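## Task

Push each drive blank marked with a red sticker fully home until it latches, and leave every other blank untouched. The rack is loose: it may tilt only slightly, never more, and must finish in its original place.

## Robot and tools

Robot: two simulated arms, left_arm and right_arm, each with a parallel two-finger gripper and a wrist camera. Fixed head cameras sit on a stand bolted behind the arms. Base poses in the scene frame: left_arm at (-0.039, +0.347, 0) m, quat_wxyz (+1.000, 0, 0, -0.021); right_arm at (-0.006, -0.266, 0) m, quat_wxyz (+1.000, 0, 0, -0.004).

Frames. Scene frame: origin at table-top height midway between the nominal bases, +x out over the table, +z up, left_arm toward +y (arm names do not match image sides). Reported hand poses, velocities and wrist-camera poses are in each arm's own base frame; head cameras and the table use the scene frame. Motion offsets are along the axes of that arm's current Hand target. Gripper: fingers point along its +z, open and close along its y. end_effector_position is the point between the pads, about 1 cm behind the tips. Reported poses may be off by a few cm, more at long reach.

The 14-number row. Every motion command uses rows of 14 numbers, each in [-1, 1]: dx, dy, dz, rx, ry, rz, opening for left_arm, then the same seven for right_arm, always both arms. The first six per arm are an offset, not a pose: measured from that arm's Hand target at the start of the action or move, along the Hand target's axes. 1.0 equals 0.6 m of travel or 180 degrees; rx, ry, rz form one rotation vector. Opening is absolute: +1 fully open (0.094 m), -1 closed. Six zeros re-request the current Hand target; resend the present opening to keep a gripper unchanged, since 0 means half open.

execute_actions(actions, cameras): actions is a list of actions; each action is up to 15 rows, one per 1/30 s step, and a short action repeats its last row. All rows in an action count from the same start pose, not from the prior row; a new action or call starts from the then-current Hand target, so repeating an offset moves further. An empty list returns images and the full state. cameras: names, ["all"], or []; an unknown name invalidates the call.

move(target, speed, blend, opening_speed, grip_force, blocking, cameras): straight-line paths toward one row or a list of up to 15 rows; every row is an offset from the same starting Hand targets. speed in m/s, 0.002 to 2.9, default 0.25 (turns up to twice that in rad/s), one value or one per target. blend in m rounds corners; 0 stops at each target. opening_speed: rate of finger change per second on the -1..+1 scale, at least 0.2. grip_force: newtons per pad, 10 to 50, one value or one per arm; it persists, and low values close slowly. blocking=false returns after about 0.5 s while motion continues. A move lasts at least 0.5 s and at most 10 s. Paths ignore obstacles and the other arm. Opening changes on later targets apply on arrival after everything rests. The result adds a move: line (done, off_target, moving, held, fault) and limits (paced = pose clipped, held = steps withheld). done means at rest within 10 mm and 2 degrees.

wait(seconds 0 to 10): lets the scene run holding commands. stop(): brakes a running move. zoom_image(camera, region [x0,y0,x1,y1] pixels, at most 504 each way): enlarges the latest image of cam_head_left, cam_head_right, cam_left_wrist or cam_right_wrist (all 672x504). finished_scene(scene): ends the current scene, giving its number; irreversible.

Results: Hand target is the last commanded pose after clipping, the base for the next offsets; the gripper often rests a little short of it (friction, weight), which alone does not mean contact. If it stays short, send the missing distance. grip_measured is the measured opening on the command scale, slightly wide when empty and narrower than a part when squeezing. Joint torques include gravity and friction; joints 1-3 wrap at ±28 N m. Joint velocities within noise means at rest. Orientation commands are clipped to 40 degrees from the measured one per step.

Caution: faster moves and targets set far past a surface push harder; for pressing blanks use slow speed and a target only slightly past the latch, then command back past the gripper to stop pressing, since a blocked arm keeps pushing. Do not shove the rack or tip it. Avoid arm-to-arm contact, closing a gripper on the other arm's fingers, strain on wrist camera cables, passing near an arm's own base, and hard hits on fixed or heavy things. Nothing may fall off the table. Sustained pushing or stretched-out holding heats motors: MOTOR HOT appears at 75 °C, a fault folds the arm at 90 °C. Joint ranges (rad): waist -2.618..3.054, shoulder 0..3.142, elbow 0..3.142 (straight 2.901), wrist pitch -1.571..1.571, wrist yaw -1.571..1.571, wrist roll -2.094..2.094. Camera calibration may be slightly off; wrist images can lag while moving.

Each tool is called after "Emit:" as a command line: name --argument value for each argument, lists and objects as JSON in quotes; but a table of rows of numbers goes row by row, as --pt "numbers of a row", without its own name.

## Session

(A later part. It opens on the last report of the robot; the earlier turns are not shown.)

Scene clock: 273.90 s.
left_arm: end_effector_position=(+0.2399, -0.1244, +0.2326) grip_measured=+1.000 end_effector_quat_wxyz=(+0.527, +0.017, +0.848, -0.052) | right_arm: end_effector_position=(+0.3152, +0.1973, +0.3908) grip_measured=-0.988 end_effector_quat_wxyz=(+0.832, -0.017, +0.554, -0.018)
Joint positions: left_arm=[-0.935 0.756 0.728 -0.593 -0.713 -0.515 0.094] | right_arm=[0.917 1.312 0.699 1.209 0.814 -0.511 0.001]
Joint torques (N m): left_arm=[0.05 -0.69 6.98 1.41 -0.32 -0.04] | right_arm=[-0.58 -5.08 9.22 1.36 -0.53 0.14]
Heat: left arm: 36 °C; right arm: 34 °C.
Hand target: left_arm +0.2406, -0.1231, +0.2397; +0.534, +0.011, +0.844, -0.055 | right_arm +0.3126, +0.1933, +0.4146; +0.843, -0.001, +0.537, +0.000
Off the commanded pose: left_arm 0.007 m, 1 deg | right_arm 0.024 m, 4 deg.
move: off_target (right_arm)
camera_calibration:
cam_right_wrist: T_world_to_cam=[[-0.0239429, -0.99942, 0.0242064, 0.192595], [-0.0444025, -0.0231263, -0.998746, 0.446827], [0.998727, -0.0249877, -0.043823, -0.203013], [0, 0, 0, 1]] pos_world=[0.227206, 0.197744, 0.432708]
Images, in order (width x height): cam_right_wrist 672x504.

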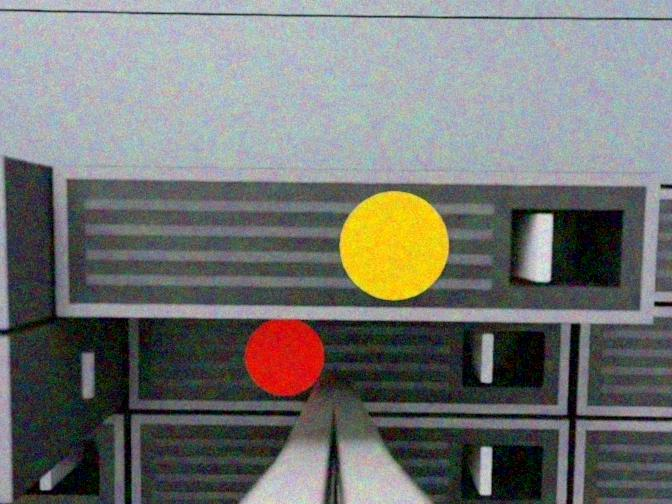

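Emit:
move --target '[0,0,0,0,0,0,1,0.011,0,0.0353,0,0,0,-1]' --speed 0.04 --cameras '["cam_right_wrist","cam_head_left"]'

Scene clock: 284.33 s.
left_arm: end_effector_position=(+0.2399, -0.1244, +0.2326) grip_measured=+1.000 end_effector_quat_wxyz=(+0.527, +0.017, +0.848, -0.052) | right_arm: end_effector_position=(+0.3193, +0.1944, +0.3925) grip_measured=-0.988 end_effector_quat_wxyz=(+0.834, -0.007, +0.552, -0.003)
Joint positions: left_arm=[-0.935 0.756 0.728 -0.593 -0.713 -0.515 0.094] | right_arm=[0.896 1.312 0.704 1.199 0.796 -0.463 0.001]
Joint torques (N m): left_arm=[0.03 -0.68 6.98 1.41 -0.32 -0.04] | right_arm=[-4.18 -2.28 12.45 1.04 -0.89 0.17]
Heat: left arm: 36 °C; right arm: 33 °C.
Hand target: left_arm +0.2406, -0.1231, +0.2397; +0.534, +0.011, +0.844, -0.055 | right_arm +0.3346, +0.1933, +0.4176; +0.843, -0.001, +0.538, +0.000
Off the commanded pose: left_arm 0.007 m, 1 deg | right_arm 0.029 m, 2 deg.
move: off_target (right_arm)
camera_calibration:
cam_right_wrist: T_world_to_cam=[[-0.0115098, -0.999882, -0.01017, 0.199411], [-0.0398165, 0.0106209, -0.999151, 0.440839], [0.999141, -0.0110951, -0.039934, -0.211566], [0, 0, 0, 1]] pos_world=[0.231232, 0.192358, 0.434044]
Images, in order (width x height): cam_head_left 672x504, cam_right_wrist 672x504.

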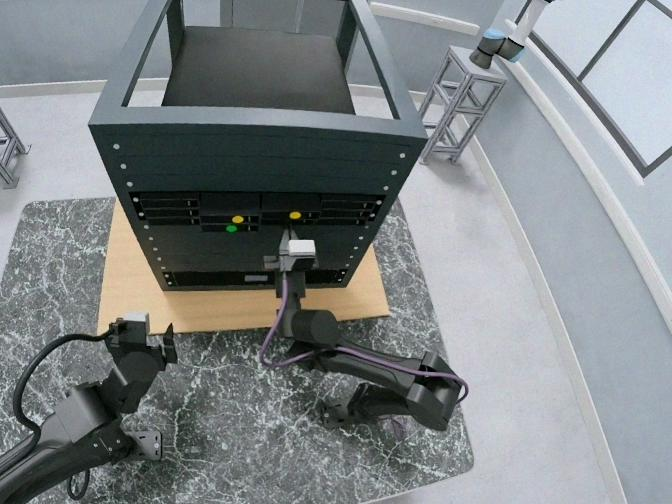

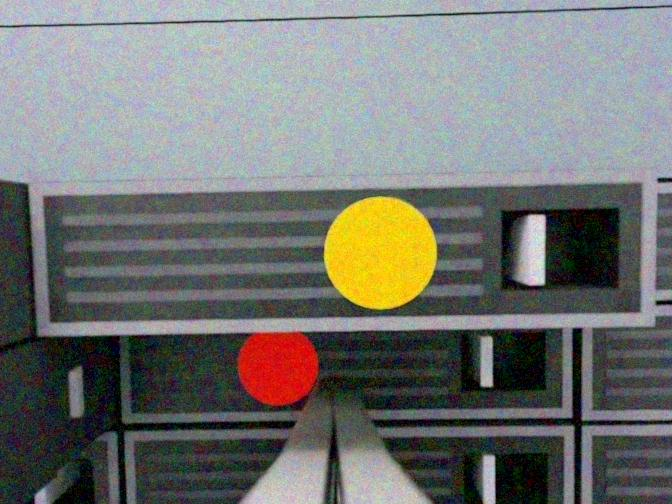

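Emit:
move --target '[0,0,0,0,0,0,1,0.007,0,0.018,0,0,0,-1]' --speed 0.04 --cameras '["cam_right_wrist","cam_head_left"]'

Scene clock: 289.77 s.
left_arm: end_effector_position=(+0.2399, -0.1244, +0.2326) grip_measured=+1.000 end_effector_quat_wxyz=(+0.527, +0.017, +0.848, -0.052) | right_arm: end_effector_position=(+0.3201, +0.1942, +0.3924) grip_measured=-0.988 end_effector_quat_wxyz=(+0.834, -0.002, +0.552, +0.005)
Joint positions: left_arm=[-0.935 0.756 0.728 -0.593 -0.713 -0.515 0.094] | right_arm=[0.892 1.314 0.704 1.199 0.792 -0.441 0.001]
Joint torques (N m): left_arm=[0.03 -0.69 6.97 1.42 -0.32 -0.03] | right_arm=[-6.43 -0.92 13.89 0.91 -1.1 0.21]
Heat: left arm: 36 °C; right arm: 34 °C.
Hand target: left_arm +0.2406, -0.1231, +0.2397; +0.534, +0.011, +0.844, -0.055 | right_arm +0.3461, +0.1933, +0.4184; +0.843, -0.001, +0.537, +0.000
Off the commanded pose: left_arm 0.007 m, 1 deg | right_arm 0.037 m, 2 deg.
move: off_target (right_arm)
camera_calibration:
cam_right_wrist: T_world_to_cam=[[-0.00301888, -0.999619, -0.027451, 0.203204], [-0.039024, 0.027548, -0.998858, 0.437114], [0.999234, -0.00194419, -0.0390923, -0.214441], [0, 0, 0, 1]] pos_world=[0.231948, 0.190668, 0.433811]
Images, in order (width x height): cam_head_left 672x504, cam_right_wrist 672x504.

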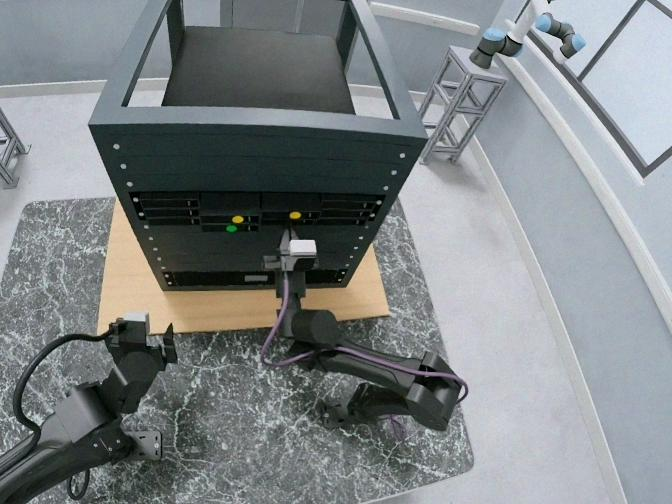

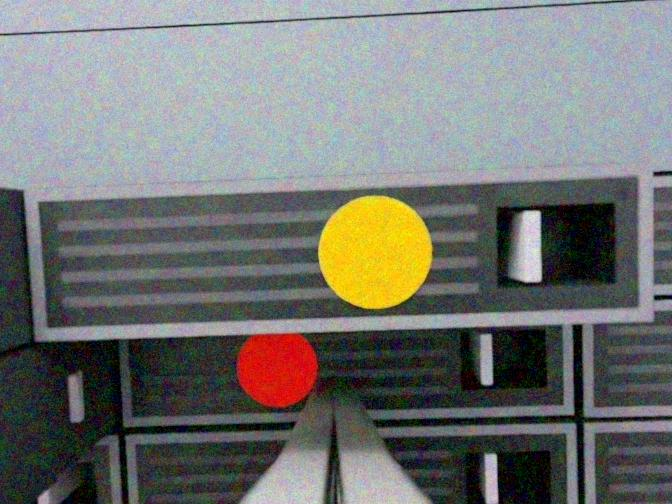

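Emit:
move --pt "0 0 0 0 0 0 1 -0.0547 0 -0.191 0 0 0 -1" --pt "0 0 0 0 0 0 1 -0.115 -0.005 -0.160 0.1089 0.1089 0.4913 1" --speed 0.15 --cameras '["cam_right_wrist","cam_head_left","cam_head_right"]'

Scene clock: 323.70 s.
left_arm: end_effector_position=(+0.2399, -0.1244, +0.2326) grip_measured=+1.000 end_effector_quat_wxyz=(+0.527, +0.017, +0.848, -0.052) | right_arm: end_effector_position=(+0.2303, +0.1968, +0.4254) grip_measured=+0.997 end_effector_quat_wxyz=(+0.507, +0.491, +0.512, +0.490)
Joint positions: left_arm=[-0.935 0.756 0.728 -0.593 -0.713 -0.515 0.094] | right_arm=[1.316 1.065 1.142 -0.102 1.311 1.557 0.094]
Joint torques (N m): left_arm=[0.03 -0.69 6.97 1.41 -0.32 -0.04] | right_arm=[-0.46 -2.1 9.43 1.39 0 0.08]
Heat: left arm: 35 °C; right arm: 34 °C.
Hand target: left_arm +0.2406, -0.1231, +0.2397; +0.534, +0.011, +0.844, -0.055 | right_arm +0.2300, +0.1902, +0.4405; +0.500, +0.500, +0.500, +0.500
Off the commanded pose: left_arm 0.007 m, 1 deg | right_arm 0.016 m, 2 deg.
move: off_target (right_arm); target 2's new opening was sent with right_arm's hand 0.016 m and 2 deg from that target
camera_calibration:
cam_right_wrist: T_world_to_cam=[[-0.0280388, -0.0202868, -0.999401, 0.432946], [-0.430283, 0.902672, -0.00625152, -0.037893], [0.902258, 0.42985, -0.0340389, -0.188224], [0, 0, 0, 1]] pos_world=[0.165661, 0.123896, 0.426043]
Images, in order (width x height): cam_head_left 672x504, cam_head_right 672x504, cam_right_wrist 672x504.

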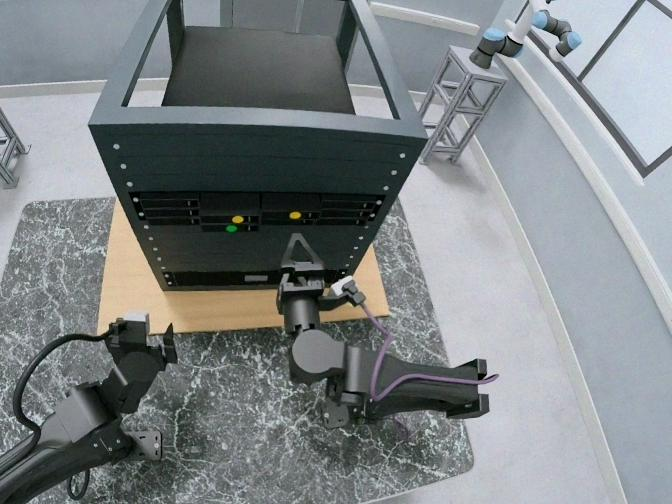

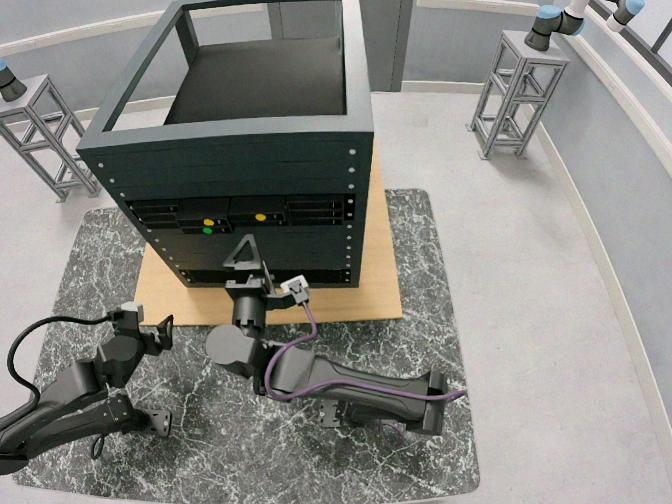

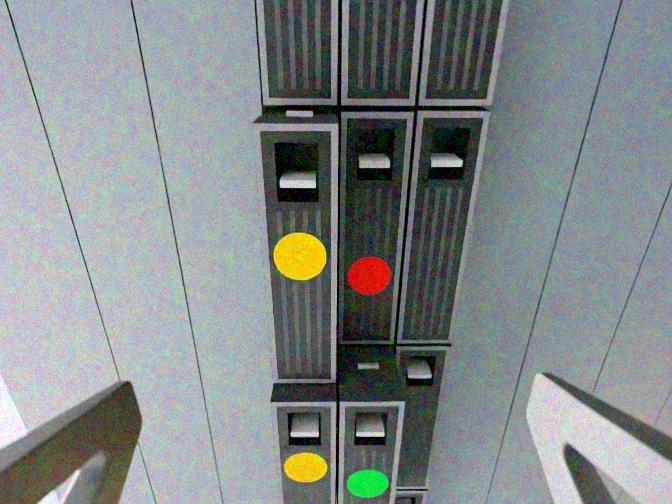

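Emit:
move --target '[0,0,0,0,0,0,1,-0.005,0.02,0.08,0,0,0,1]' --speed 0.1 --cameras '["cam_right_wrist"]'

Scene clock: 342.00 s.
left_arm: end_effector_position=(+0.2399, -0.1244, +0.2326) grip_measured=+1.000 end_effector_quat_wxyz=(+0.527, +0.017, +0.848, -0.052) | right_arm: end_effector_position=(+0.2772, +0.1903, +0.4404) grip_measured=+0.997 end_effector_quat_wxyz=(+0.502, +0.495, +0.509, +0.494)
Joint positions: left_arm=[-0.935 0.756 0.728 -0.593 -0.713 -0.515 0.094] | right_arm=[1.093 1.121 1.231 -0.126 1.086 1.563 0.094]
Joint torques (N m): left_arm=[0.03 -0.69 6.98 1.42 -0.32 -0.04] | right_arm=[-0.61 -1.59 9.39 1.63 0 0.07]
Heat: left arm: 35 °C; right arm: 34 °C.
Hand target: left_arm +0.2406, -0.1231, +0.2397; +0.534, +0.011, +0.844, -0.055 | right_arm +0.2781, +0.1873, +0.4523; +0.500, +0.500, +0.500, +0.500
Off the commanded pose: left_arm 0.007 m, 1 deg | right_arm 0.013 m, 1 deg.
move: off_target (right_arm)
camera_calibration:
cam_right_wrist: T_world_to_cam=[[-0.029397, -0.00479394, -0.999556, 0.446568], [-0.431564, 0.902044, 0.00836603, -0.0177393], [0.901603, 0.431618, -0.0285862, -0.229797], [0, 0, 0, 1]] pos_world=[0.212658, 0.117327, 0.439949]
Images, in order (width x height): cam_right_wrist 672x504.

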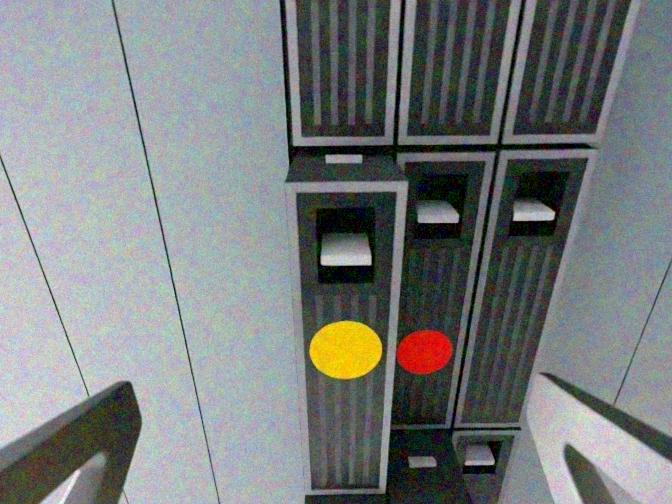

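Emit:
move --target '[0,0,0,0,0,0,1,0,-0.003,0.058,0,0,0,1]' --speed 0.06 --cameras '["cam_right_wrist","cam_head_left"]'

Scene clock: 350.03 s.
left_arm: end_effector_position=(+0.2399, -0.1244, +0.2326) grip_measured=+1.000 end_effector_quat_wxyz=(+0.527, +0.017, +0.848, -0.052) | right_arm: end_effector_position=(+0.3116, +0.1898, +0.4313) grip_measured=+0.997 end_effector_quat_wxyz=(+0.503, +0.494, +0.521, +0.482)
Joint positions: left_arm=[-0.935 0.756 0.728 -0.593 -0.713 -0.515 0.094] | right_arm=[0.958 1.181 1.254 -0.126 0.951 1.565 0.094]
Joint torques (N m): left_arm=[0.03 -0.69 6.98 1.41 -0.32 -0.04] | right_arm=[-0.54 -2.15 9.76 2.1 0.03 0.07]
Heat: left arm: 35 °C; right arm: 34 °C.
Hand target: left_arm +0.2406, -0.1231, +0.2397; +0.534, +0.011, +0.844, -0.055 | right_arm +0.3129, +0.1873, +0.4505; +0.500, +0.500, +0.501, +0.499
Off the commanded pose: left_arm 0.007 m, 1 deg | right_arm 0.019 m, 3 deg.
move: off_target (right_arm)
camera_calibration:
cam_right_wrist: T_world_to_cam=[[-0.052479, -0.031258, -0.998133, 0.450043], [-0.431759, 0.901972, -0.00554589, 0.00381656], [0.900461, 0.430662, -0.0608305, -0.246482], [0, 0, 0, 1]] pos_world=[0.247213, 0.116775, 0.43423]
Images, in order (width x height): cam_head_left 672x504, cam_right_wrist 672x504.

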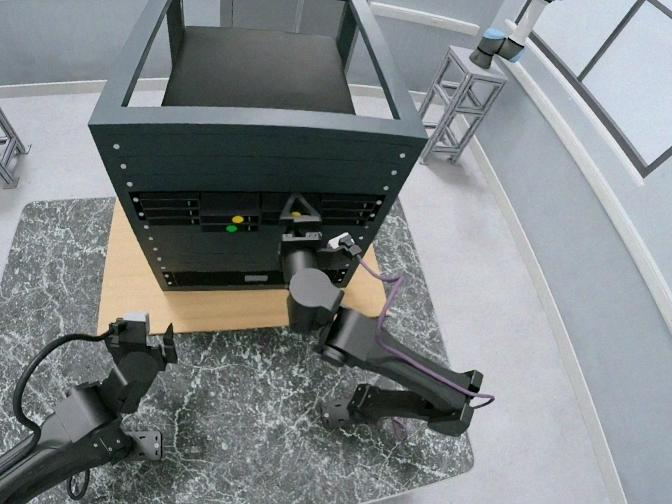

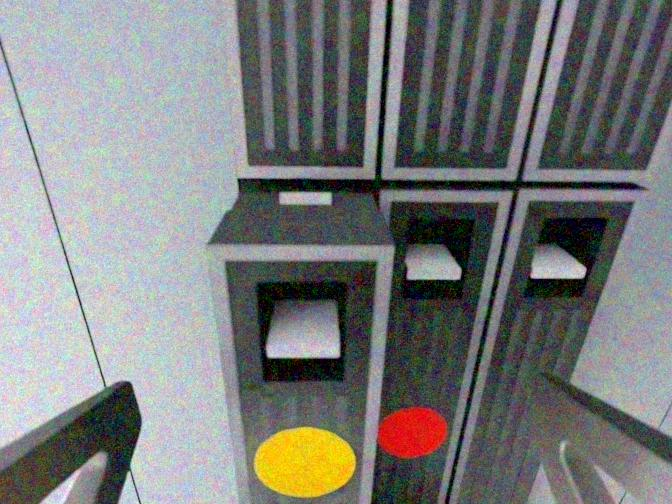

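Emit:
move --target '[0,0,0,0,0,0,1,0,0.013,0,-0.014,0,0,1]' --speed 0.06 --cameras '["cam_right_wrist"]'

Scene clock: 357.83 s.
left_arm: end_effector_position=(+0.2399, -0.1244, +0.2326) grip_measured=+1.000 end_effector_quat_wxyz=(+0.527, +0.017, +0.848, -0.052) | right_arm: end_effector_position=(+0.3117, +0.1900, +0.4469) grip_measured=+0.997 end_effector_quat_wxyz=(+0.508, +0.488, +0.501, +0.502)
Joint positions: left_arm=[-0.935 0.756 0.728 -0.593 -0.713 -0.515 0.094] | right_arm=[0.958 1.181 1.254 -0.037 0.951 1.522 0.094]
Joint torques (N m): left_arm=[0.05 -0.68 6.97 1.41 -0.32 -0.04] | right_arm=[-0.64 -2.36 7.88 2.11 -0.04 -0.15]
Heat: left arm: 35 °C; right arm: 34 °C.
Hand target: left_arm +0.2406, -0.1231, +0.2397; +0.534, +0.011, +0.844, -0.055 | right_arm +0.3129, +0.1873, +0.4583; +0.511, +0.489, +0.489, +0.510
Off the commanded pose: left_arm 0.007 m, 1 deg | right_arm 0.012 m, 2 deg.
move: off_target (right_arm)
camera_calibration:
cam_right_wrist: T_world_to_cam=[[-0.000826113, -0.00211476, -0.999997, 0.444911], [-0.432122, 0.901814, -0.00155014, 0.00210709], [0.901815, 0.432119, -0.00165883, -0.272822], [0, 0, 0, 1]] pos_world=[0.247313, 0.116933, 0.444461]
Images, in order (width x height): cam_right_wrist 672x504.

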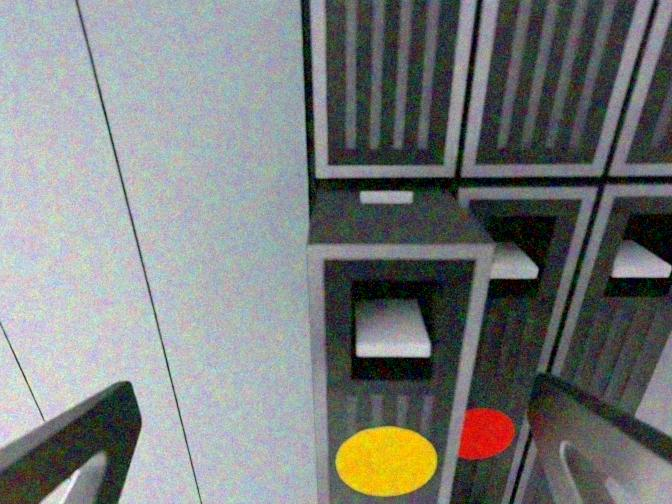

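Emit:
move --target '[0,0,0,0,0,0,1,0,-0.017,0,0,0,0,1]' --speed 0.06 --cameras '["cam_right_wrist"]'

Scene clock: 364.10 s.
left_arm: end_effector_position=(+0.2399, -0.1244, +0.2326) grip_measured=+1.000 end_effector_quat_wxyz=(+0.527, +0.017, +0.848, -0.052) | right_arm: end_effector_position=(+0.3126, +0.1900, +0.4488) grip_measured=+0.997 end_effector_quat_wxyz=(+0.507, +0.490, +0.492, +0.510)
Joint positions: left_arm=[-0.935 0.756 0.728 -0.593 -0.713 -0.515 0.094] | right_arm=[0.955 1.181 1.244 -0.001 0.949 1.521 0.094]
Joint torques (N m): left_arm=[0.02 -0.69 6.97 1.41 -0.32 -0.04] | right_arm=[-0.59 -3.03 5.2 2.1 -0.07 -0.12]
Heat: left arm: 35 °C; right arm: 33 °C.
Hand target: left_arm +0.2406, -0.1231, +0.2397; +0.534, +0.011, +0.844, -0.055 | right_arm +0.3133, +0.1873, +0.4482; +0.511, +0.489, +0.489, +0.511
Off the commanded pose: left_arm 0.007 m, 1 deg | right_arm 0.003 m, 1 deg.
move: done
camera_calibration:
cam_right_wrist: T_world_to_cam=[[0.0139664, 0.018332, -0.999734, 0.438147], [-0.431494, 0.902054, 0.0105129, -0.00319942], [0.902007, 0.431233, 0.0205086, -0.283415], [0, 0, 0, 1]] pos_world=[0.248142, 0.117072, 0.443877]
Images, in order (width x height): cam_right_wrist 672x504.

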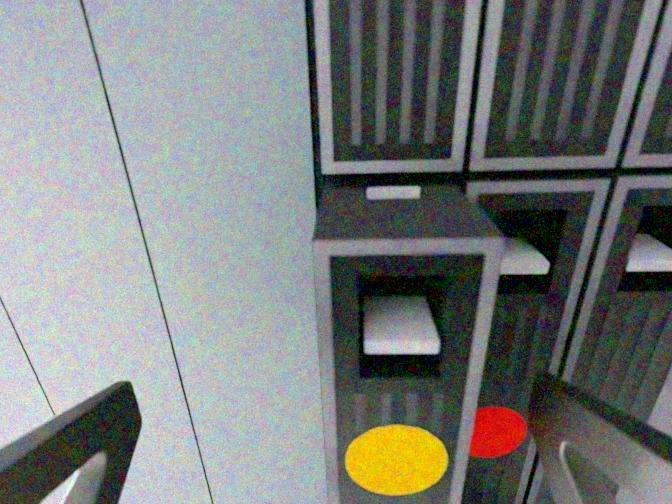

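Emit:
move --target '[0,0,0,0,0,0,1,0,-0.014,0,0.006,0,0,1]' --speed 0.06 --cameras '["cam_right_wrist"]'

Scene clock: 370.27 s.
left_arm: end_effector_position=(+0.2399, -0.1244, +0.2326) grip_measured=+1.000 end_effector_quat_wxyz=(+0.527, +0.017, +0.848, -0.052) | right_arm: end_effector_position=(+0.3132, +0.1908, +0.4435) grip_measured=+0.997 end_effector_quat_wxyz=(+0.506, +0.491, +0.494, +0.509)
Joint positions: left_arm=[-0.935 0.756 0.728 -0.593 -0.713 -0.515 0.094] | right_arm=[0.955 1.181 1.231 -0.001 0.949 1.531 0.094]
Joint torques (N m): left_arm=[0.03 -0.69 6.98 1.41 -0.32 -0.03] | right_arm=[-0.68 -3.25 5.23 1.88 -0.06 0.05]
Heat: left arm: 35 °C; right arm: 33 °C.
Hand target: left_arm +0.2406, -0.1231, +0.2397; +0.534, +0.011, +0.844, -0.055 | right_arm +0.3137, +0.1873, +0.4398; +0.506, +0.493, +0.494, +0.506
Off the commanded pose: left_arm 0.007 m, 1 deg | right_arm 0.005 m, 0 deg.
move: done
camera_calibration:
cam_right_wrist: T_world_to_cam=[[0.00661793, 0.0179045, -0.999818, 0.435235], [-0.431678, 0.90193, 0.0132942, -0.00486831], [0.902004, 0.431511, 0.0136979, -0.281274], [0, 0, 0, 1]] pos_world=[0.248728, 0.117971, 0.439073]
Images, in order (width x height): cam_right_wrist 672x504.

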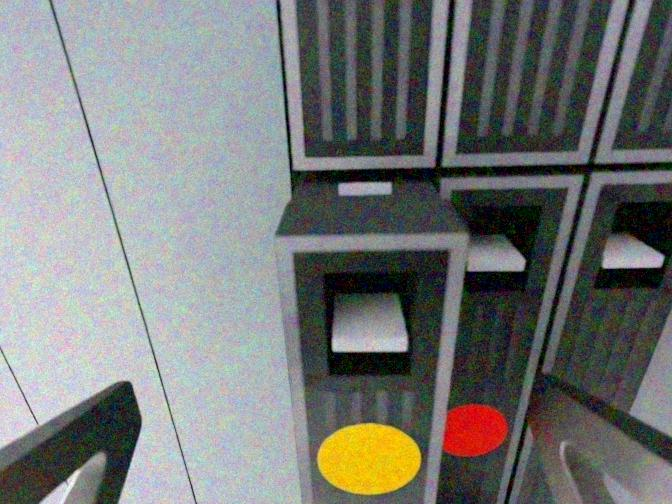

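Emit:
move --target '[0,0,0,0,0,0,1,0,-0.0105,0,0,0,0,1]' --speed 0.06 --cameras '["cam_right_wrist"]'

Scene clock: 375.60 s.
left_arm: end_effector_position=(+0.2399, -0.1244, +0.2326) grip_measured=+1.000 end_effector_quat_wxyz=(+0.527, +0.017, +0.848, -0.052) | right_arm: end_effector_position=(+0.3145, +0.1928, +0.4314) grip_measured=+0.997 end_effector_quat_wxyz=(+0.506, +0.490, +0.504, +0.499)
Joint positions: left_arm=[-0.935 0.756 0.728 -0.593 -0.713 -0.515 0.094] | right_arm=[0.955 1.181 1.202 0 0.948 1.533 0.094]
Joint torques (N m): left_arm=[0.03 -0.66 6.97 1.41 -0.32 -0.03] | right_arm=[-0.72 -3.77 5.29 2.14 -0.04 0.06]
Heat: left arm: 35 °C; right arm: 33 °C.
Hand target: left_arm +0.2406, -0.1231, +0.2397; +0.534, +0.011, +0.844, -0.055 | right_arm +0.3138, +0.1873, +0.4336; +0.506, +0.493, +0.494, +0.506
Off the commanded pose: left_arm 0.007 m, 1 deg | right_arm 0.006 m, 1 deg.
move: done
camera_calibration:
cam_right_wrist: T_world_to_cam=[[-0.00983802, -0.00391967, -0.999944, 0.432561], [-0.432655, 0.901559, 0.000722697, -0.0000916089], [0.901506, 0.432638, -0.0105654, -0.272633], [0, 0, 0, 1]] pos_world=[0.249996, 0.119729, 0.429657]
Images, in order (width x height): cam_right_wrist 672x504.

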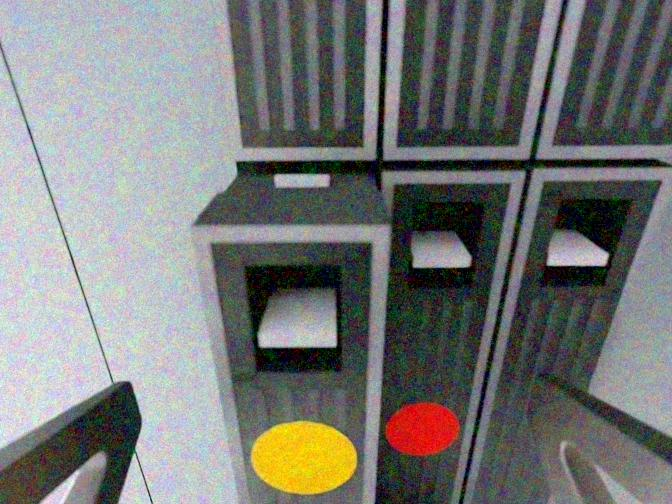

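Emit:
move --target '[0,0,0,0,0,0,1,0,0.03,0,0,0,0,1]' --speed 0.06 --cameras '["cam_right_wrist"]'

Scene clock: 386.07 s.
left_arm: end_effector_position=(+0.2399, -0.1244, +0.2326) grip_measured=+1.000 end_effector_quat_wxyz=(+0.527, +0.017, +0.848, -0.052) | right_arm: end_effector_position=(+0.3135, +0.1914, +0.4374) grip_measured=+0.997 end_effector_quat_wxyz=(+0.507, +0.490, +0.504, +0.499)
Joint positions: left_arm=[-0.935 0.756 0.728 -0.593 -0.713 -0.515 0.094] | right_arm=[0.955 1.181 1.226 -0.025 0.948 1.533 0.094]
Joint torques (N m): left_arm=[0.03 -0.69 6.98 1.41 -0.32 -0.04] | right_arm=[-0.54 -2.54 9.54 1.72 -0.02 0.03]
Heat: left arm: 35 °C; right arm: 33 °C.
Hand target: left_arm +0.2406, -0.1231, +0.2397; +0.534, +0.011, +0.844, -0.055 | right_arm +0.3134, +0.1873, +0.4514; +0.506, +0.493, +0.494, +0.506
Off the commanded pose: left_arm 0.007 m, 1 deg | right_arm 0.015 m, 1 deg.
move: off_target (right_arm)
camera_calibration:
cam_right_wrist: T_world_to_cam=[[-0.010111, -0.00427386, -0.99994, 0.438655], [-0.432655, 0.901559, 0.000521487, 0.000774767], [0.901503, 0.432635, -0.0109648, -0.271019], [0, 0, 0, 1]] pos_world=[0.249095, 0.118429, 0.435656]
Images, in order (width x height): cam_right_wrist 672x504.

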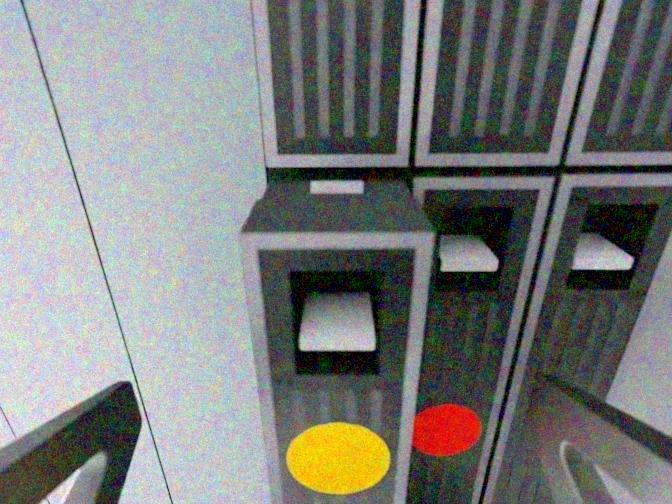

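Emit:
move --target '[0,0,0,0,0,0,1,0,0,0,0,0,0,-0.55]' --grip_force 20 --opening_speed 0.4 --cameras '["cam_right_wrist","cam_head_left"]'

Scene clock: 399.40 s.
left_arm: end_effector_position=(+0.2399, -0.1244, +0.2326) grip_measured=+1.000 end_effector_quat_wxyz=(+0.527, +0.017, +0.848, -0.052) | right_arm: end_effector_position=(+0.3135, +0.1914, +0.4369) grip_measured=-0.410 end_effector_quat_wxyz=(+0.507, +0.490, +0.505, +0.498)
Joint positions: left_arm=[-0.935 0.756 0.728 -0.593 -0.713 -0.515 0.094] | right_arm=[0.955 1.181 1.226 -0.028 0.948 1.533 0.028]
Joint torques (N m): left_arm=[0.05 -0.69 6.97 1.42 -0.32 -0.04] | right_arm=[-0.53 -2.55 9.54 1.76 -0.01 0.02]
Heat: left arm: 35 °C; right arm: 33 °C.
Hand target: left_arm +0.2406, -0.1231, +0.2397; +0.534, +0.011, +0.844, -0.055 | right_arm +0.3134, +0.1873, +0.4514; +0.507, +0.493, +0.494, +0.506
Off the commanded pose: left_arm 0.007 m, 1 deg | right_arm 0.015 m, 2 deg.
grip_force (N): 20, 20
move: off_target (right_arm)
camera_calibration:
cam_right_wrist: T_world_to_cam=[[-0.0116096, -0.00599826, -0.999915, 0.43902], [-0.432658, 0.901558, -0.000384827, 0.00117198], [0.901484, 0.432616, -0.0130619, -0.270097], [0, 0, 0, 1]] pos_world=[0.249092, 0.118425, 0.435455]
Images, in order (width x height): cam_head_left 672x504, cam_right_wrist 672x504.

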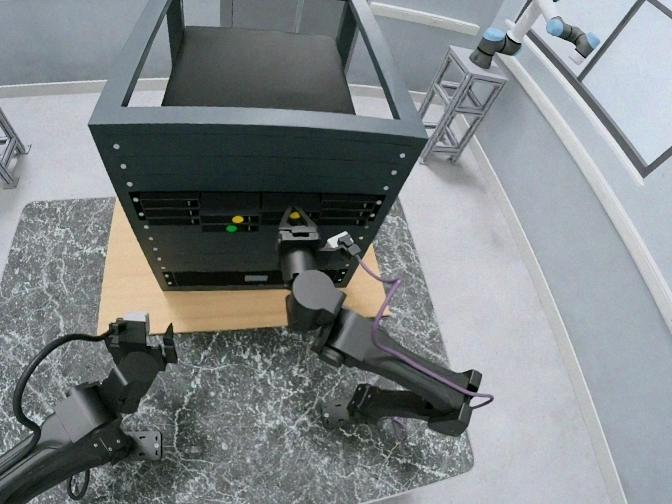

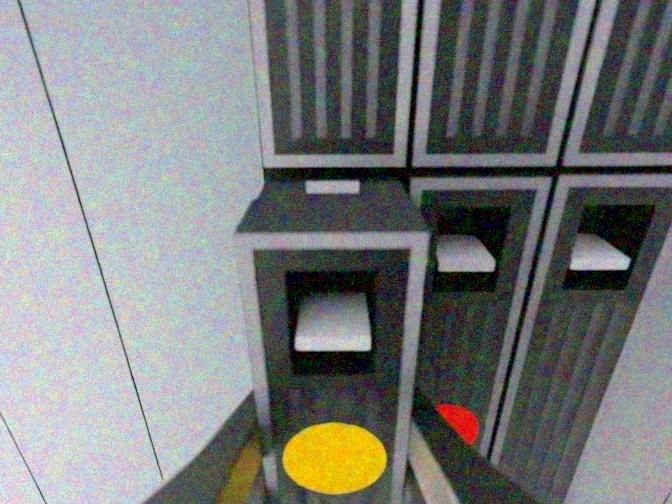

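Emit:
move --target '[0,0,0,0,0,0,1,0,0,-0.0225,0,0,0,-0.55]' --speed 0.03 --cameras '["cam_right_wrist","cam_head_left"]'

Emit:
zoom_image --camera "cam_head_left" --region '[190, 180, 330, 240]'

Scene clock: 419.13 s.
left_arm: end_effector_position=(+0.2399, -0.1244, +0.2326) grip_measured=+1.000 end_effector_quat_wxyz=(+0.527, +0.017, +0.848, -0.052) | right_arm: end_effector_position=(+0.3076, +0.1937, +0.4368) grip_measured=-0.410 end_effector_quat_wxyz=(+0.509, +0.492, +0.503, +0.496)
Joint positions: left_arm=[-0.935 0.756 0.728 -0.593 -0.713 -0.515 0.094] | right_arm=[0.986 1.181 1.226 -0.028 0.988 1.533 0.028]
Joint torques (N m): left_arm=[0.03 -0.68 6.97 1.41 -0.32 -0.04] | right_arm=[0.84 -4.45 8.18 1.65 0.06 -0.01]
Heat: left arm: 35 °C; right arm: 33 °C.
Hand target: left_arm +0.2406, -0.1231, +0.2397; +0.534, +0.011, +0.844, -0.055 | right_arm +0.2999, +0.1873, +0.4511; +0.507, +0.493, +0.494, +0.506
Off the commanded pose: left_arm 0.007 m, 1 deg | right_arm 0.017 m, 2 deg.
grip_force (N): 20, 20
move: off_target (right_arm)
camera_calibration:
cam_right_wrist: T_world_to_cam=[[-0.012284, -0.00551561, -0.999909, 0.438962], [-0.424046, 0.905641, 0.000213844, -0.00718073], [0.905557, 0.42401, -0.0134638, -0.265083], [0, 0, 0, 1]] pos_world=[0.242395, 0.121322, 0.435355]
Images, in order (width x height): cam_head_left 672x504, cam_right_wrist 672x504.

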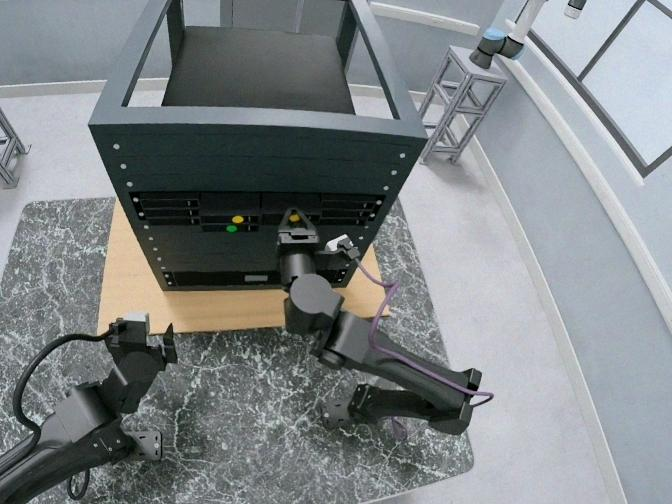

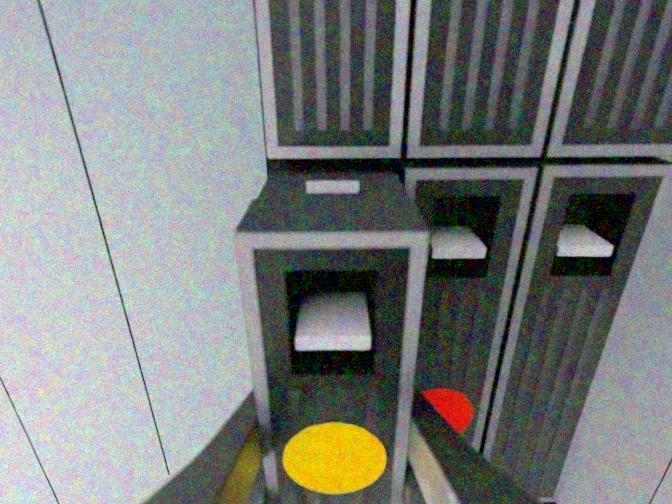

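Scaled by 3.600 from the camera's 672x504 image, which has a finer 960x720 frame.

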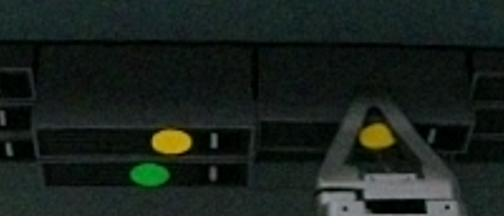

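Emit:
move --target '[0,0,0,0,0,0,1,0,0,-0.0115,0,0,0,-0.55]' --speed 0.03 --cameras '["cam_right_wrist","cam_head_left"]'

Emit:
zoom_image --camera "cam_head_left" --region '[190, 180, 330, 240]'

Scene clock: 426.03 s.
left_arm: end_effector_position=(+0.2399, -0.1244, +0.2326) grip_measured=+1.000 end_effector_quat_wxyz=(+0.527, +0.017, +0.848, -0.052) | right_arm: end_effector_position=(+0.3005, +0.1941, +0.4375) grip_measured=-0.410 end_effector_quat_wxyz=(+0.508, +0.492, +0.504, +0.495)
Joint positions: left_arm=[-0.935 0.756 0.728 -0.593 -0.713 -0.515 0.094] | right_arm=[1.013 1.17 1.226 -0.044 1.015 1.534 0.028]
Joint torques (N m): left_arm=[0.03 -0.69 6.98 1.41 -0.32 -0.04] | right_arm=[0.81 -4.49 7.53 1.76 0.06 -0.04]
Heat: left arm: 35 °C; right arm: 33 °C.
Hand target: left_arm +0.2406, -0.1231, +0.2397; +0.534, +0.011, +0.844, -0.055 | right_arm +0.2930, +0.1873, +0.4509; +0.507, +0.493, +0.494, +0.506
Off the commanded pose: left_arm 0.007 m, 1 deg | right_arm 0.017 m, 2 deg.
grip_force (N): 20, 20
move: off_target (right_arm)
camera_calibration:
cam_right_wrist: T_world_to_cam=[[-0.0150596, -0.00759969, -0.999858, 0.440761], [-0.42405, 0.905638, -0.000496597, -0.0101989], [0.905513, 0.423983, -0.0168612, -0.257397], [0, 0, 0, 1]] pos_world=[0.23539, 0.121718, 0.436353]
Images, in order (width x height): cam_head_left 672x504, cam_right_wrist 672x504.

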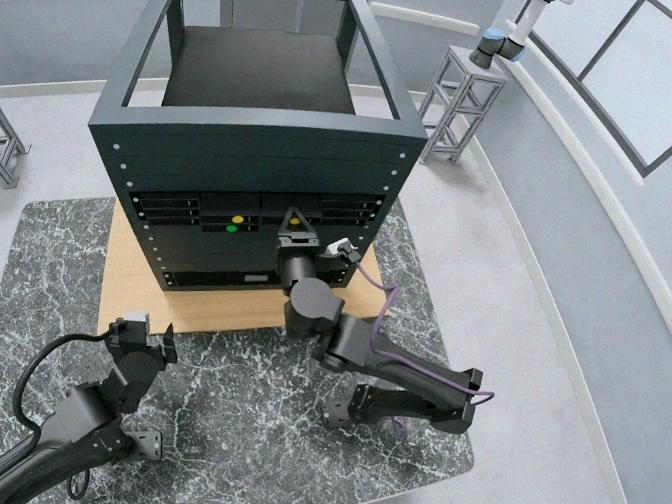

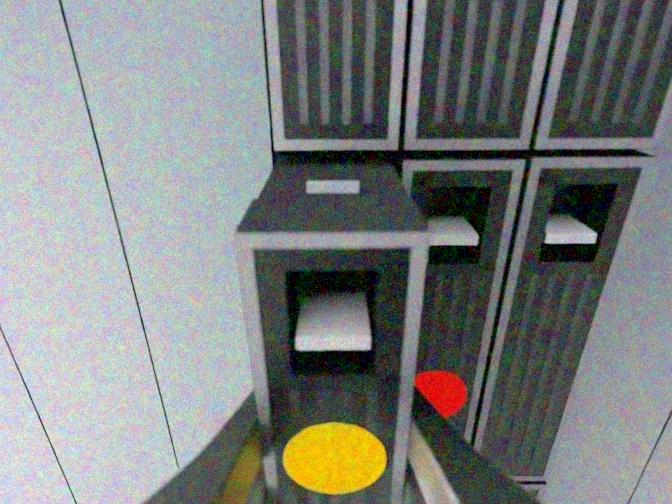

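Scaled by 3.600 from the camera's 672x504 image, which has a finer 960x720 frame.

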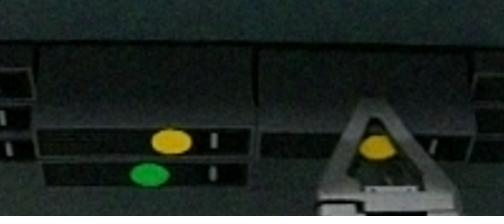

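Emit:
move --target '[0,0,0,0,0,0,1,0,0,0.02,0,0,0,-0.55]' --speed 0.03 --cameras '["cam_right_wrist","cam_head_left"]'

Emit:
zoom_image --camera "cam_head_left" --region '[190, 180, 330, 240]'

Scene clock: 438.57 s.
left_arm: end_effector_position=(+0.2399, -0.1244, +0.2326) grip_measured=+1.000 end_effector_quat_wxyz=(+0.527, +0.017, +0.848, -0.052) | right_arm: end_effector_position=(+0.3055, +0.1917, +0.4375) grip_measured=-0.410 end_effector_quat_wxyz=(+0.507, +0.491, +0.505, +0.496)
Joint positions: left_arm=[-0.935 0.756 0.728 -0.593 -0.713 -0.515 0.094] | right_arm=[0.987 1.17 1.226 -0.044 0.985 1.536 0.028]
Joint torques (N m): left_arm=[0.03 -0.69 6.97 1.41 -0.32 -0.03] | right_arm=[-0.64 -2.85 8.66 1.85 -0.07 -0.03]
Heat: left arm: 35 °C; right arm: 33 °C.
Hand target: left_arm +0.2406, -0.1231, +0.2397; +0.534, +0.011, +0.844, -0.055 | right_arm +0.3050, +0.1873, +0.4512; +0.506, +0.493, +0.494, +0.506
Off the commanded pose: left_arm 0.007 m, 1 deg | right_arm 0.014 m, 2 deg.
grip_force (N): 20, 20
move: off_target (right_arm)
camera_calibration:
cam_right_wrist: T_world_to_cam=[[-0.0149721, -0.00708254, -0.999863, 0.44074], [-0.427851, 0.903849, 0.0000042818, -0.00460015], [0.903725, 0.427793, -0.0165628, -0.261205], [0, 0, 0, 1]] pos_world=[0.240688, 0.119021, 0.436353]
Images, in order (width x height): cam_head_left 672x504, cam_right_wrist 672x504.

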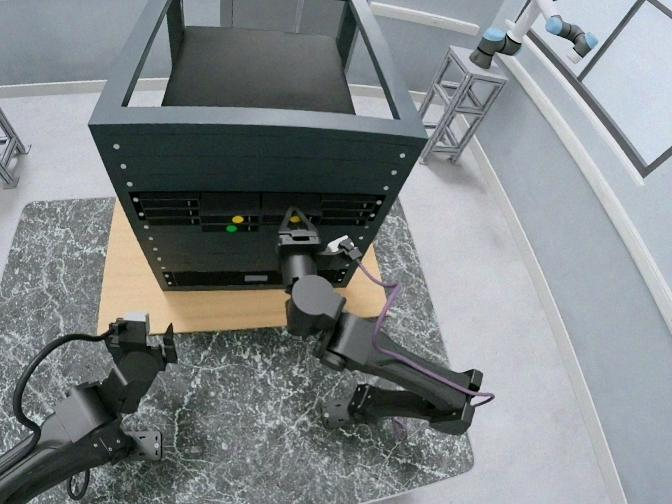

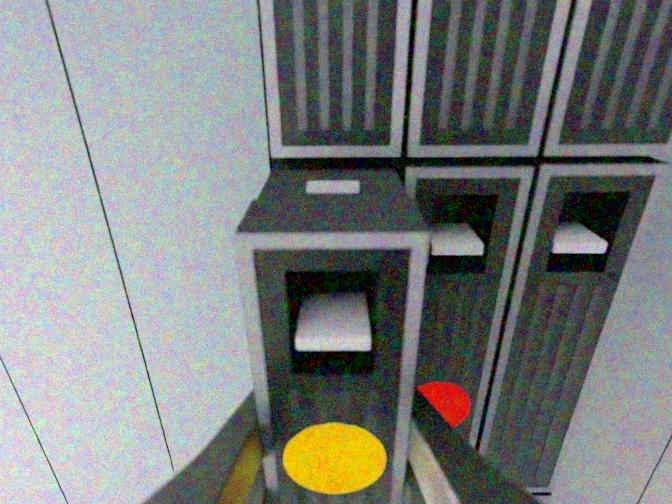

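Scaled by 3.600 from the camera's 672x504 image, which has a finer 960x720 frame.

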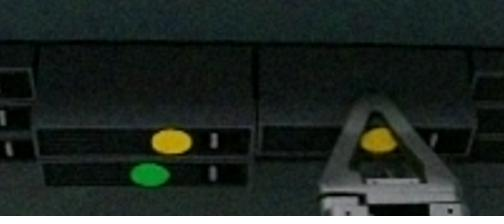

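Emit:
move --target '[0,0,0,0,0,0,1,0,0,-0.0155,0,0,0,-0.55]' --speed 0.03 --cameras '["cam_right_wrist","cam_head_left"]'

Emit:
zoom_image --camera "cam_head_left" --region '[190, 180, 330, 240]'

Scene clock: 447.07 s.
left_arm: end_effector_position=(+0.2399, -0.1244, +0.2326) grip_measured=+1.000 end_effector_quat_wxyz=(+0.527, +0.017, +0.848, -0.052) | right_arm: end_effector_position=(+0.3021, +0.1935, +0.4375) grip_measured=-0.410 end_effector_quat_wxyz=(+0.508, +0.492, +0.505, +0.496)
Joint positions: left_arm=[-0.935 0.756 0.728 -0.593 -0.713 -0.515 0.094] | right_arm=[1.005 1.17 1.226 -0.044 1.004 1.536 0.028]
Joint torques (N m): left_arm=[0.03 -0.69 6.97 1.41 -0.32 -0.04] | right_arm=[0.69 -4.12 7.79 1.78 0.07 -0.05]
Heat: left arm: 35 °C; right arm: 33 °C.
Hand target: left_arm +0.2406, -0.1231, +0.2397; +0.534, +0.011, +0.844, -0.055 | right_arm +0.2957, +0.1874, +0.4510; +0.506, +0.493, +0.494, +0.506
Off the commanded pose: left_arm 0.007 m, 1 deg | right_arm 0.016 m, 2 deg.
grip_force (N): 20, 20
move: off_target (right_arm)
camera_calibration:
cam_right_wrist: T_world_to_cam=[[-0.0151616, -0.00691647, -0.999861, 0.440725], [-0.426151, 0.904652, 0.000204167, -0.00840195], [0.904525, 0.426095, -0.0166634, -0.258795], [0, 0, 0, 1]] pos_world=[0.237188, 0.12092, 0.436353]
Images, in order (width x height): cam_head_left 672x504, cam_right_wrist 672x504.

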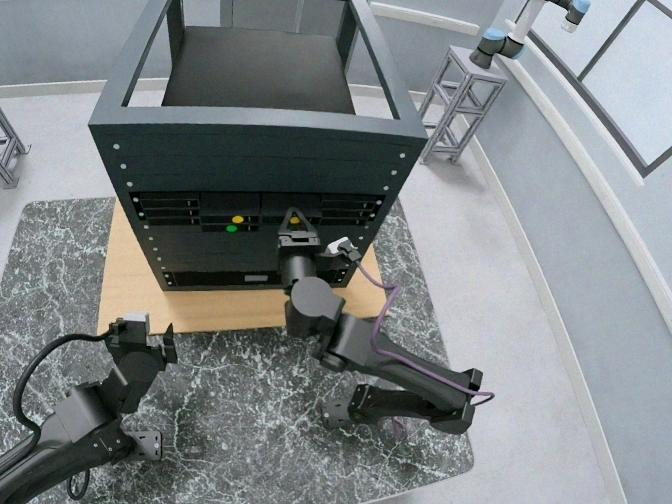

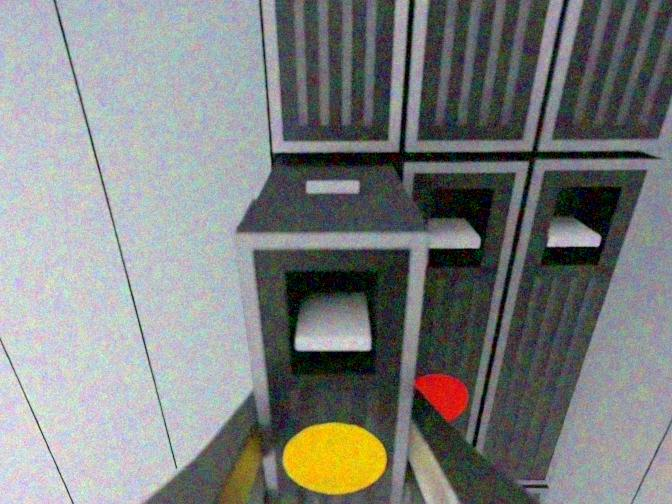

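Scaled by 3.600 from the camera's 672x504 image, which has a finer 960x720 frame.

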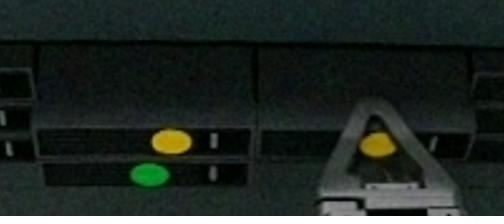

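Emit:
move --target '[0,0,0,0,0,0,1,0,0,0.0117,0,0,0,-0.55]' --speed 0.03

Emit:
move --target '[0,0,0,0,0,0,1,0,0,0,0,0,0,0.3]' --opening_speed 0.5 --cameras '["cam_right_wrist","cam_head_left"]'

Emit:
zoom_image --camera "cam_head_left" --region '[190, 180, 330, 240]'

Scene clock: 459.67 s.
left_arm: end_effector_position=(+0.2399, -0.1244, +0.2326) grip_measured=+1.000 end_effector_quat_wxyz=(+0.527, +0.017, +0.848, -0.052) | right_arm: end_effector_position=(+0.3039, +0.1925, +0.4375) grip_measured=-0.410 end_effector_quat_wxyz=(+0.508, +0.492, +0.505, +0.496)
Joint positions: left_arm=[-0.935 0.756 0.728 -0.593 -0.713 -0.515 0.094] | right_arm=[0.995 1.17 1.226 -0.044 0.994 1.536 0.028]
Joint torques (N m): left_arm=[0.03 -0.69 6.97 1.42 -0.32 -0.04] | right_arm=[-0.64 -3.15 8.43 1.83 -0.09 -0.03]
Heat: left arm: 35 °C; right arm: 33 °C.
Hand target: left_arm +0.2406, -0.1231, +0.2397; +0.534, +0.011, +0.844, -0.055 | right_arm +0.3027, +0.1874, +0.4512; +0.506, +0.493, +0.494, +0.506
Off the commanded pose: left_arm 0.007 m, 1 deg | right_arm 0.015 m, 2 deg.
grip_force (N): 20, 20
move: off_target (right_arm)

Scene clock: 461.57 s.
left_arm: end_effector_position=(+0.2399, -0.1244, +0.2326) grip_measured=+1.000 end_effector_quat_wxyz=(+0.527, +0.017, +0.848, -0.052) | right_arm: end_effector_position=(+0.3039, +0.1936, +0.4375) grip_measured=+0.297 end_effector_quat_wxyz=(+0.506, +0.490, +0.506, +0.497)
Joint positions: left_arm=[-0.935 0.756 0.728 -0.593 -0.713 -0.515 0.094] | right_arm=[0.995 1.17 1.226 -0.044 0.988 1.536 0.061]
Joint torques (N m): left_arm=[0.03 -0.69 6.97 1.41 -0.32 -0.04] | right_arm=[-0.64 -3.15 8.44 1.84 -0.02 -0.03]
Heat: left arm: 35 °C; right arm: 33 °C.
Hand target: left_arm +0.2406, -0.1231, +0.2397; +0.534, +0.011, +0.844, -0.055 | right_arm +0.3027, +0.1874, +0.4512; +0.506, +0.493, +0.494, +0.506
Off the commanded pose: left_arm 0.007 m, 1 deg | right_arm 0.015 m, 2 deg.
grip_force (N): 20, 20
move: off_target (right_arm)
camera_calibration:
cam_right_wrist: T_world_to_cam=[[-0.0149362, -0.00715696, -0.999863, 0.440732], [-0.432334, 0.901713, 0.0000039131, -0.00527423], [0.90159, 0.432275, -0.0165624, -0.260743], [0, 0, 0, 1]] pos_world=[0.239386, 0.120623, 0.436353]
Images, in order (width x height): cam_head_left 672x504, cam_right_wrist 672x504.

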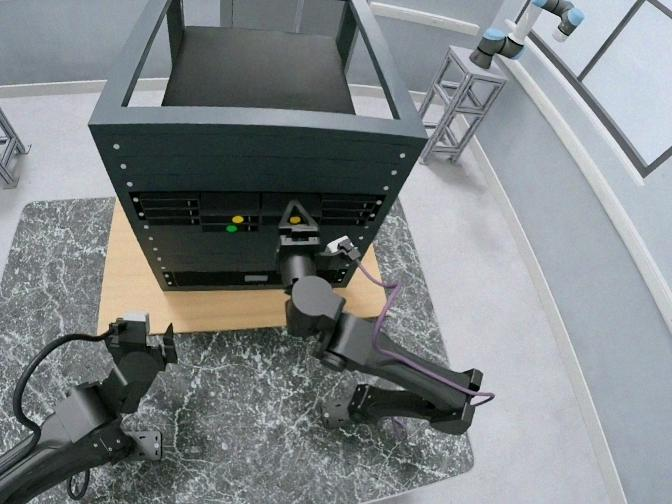

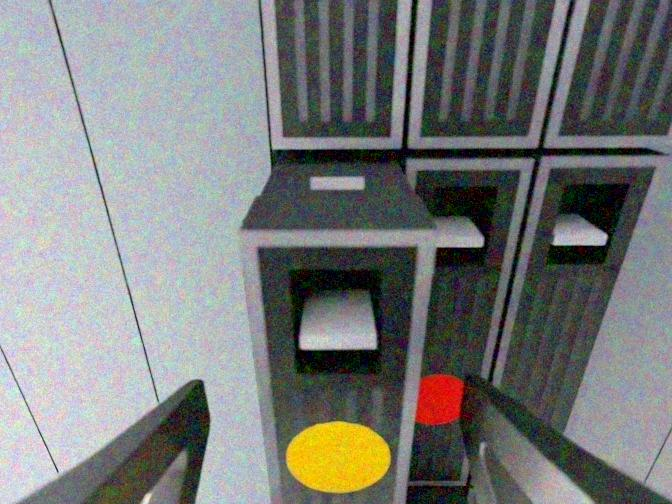

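Scaled by 3.600 from the camera's 672x504 image, which has a finer 960x720 frame.

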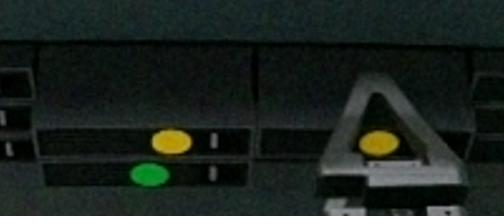

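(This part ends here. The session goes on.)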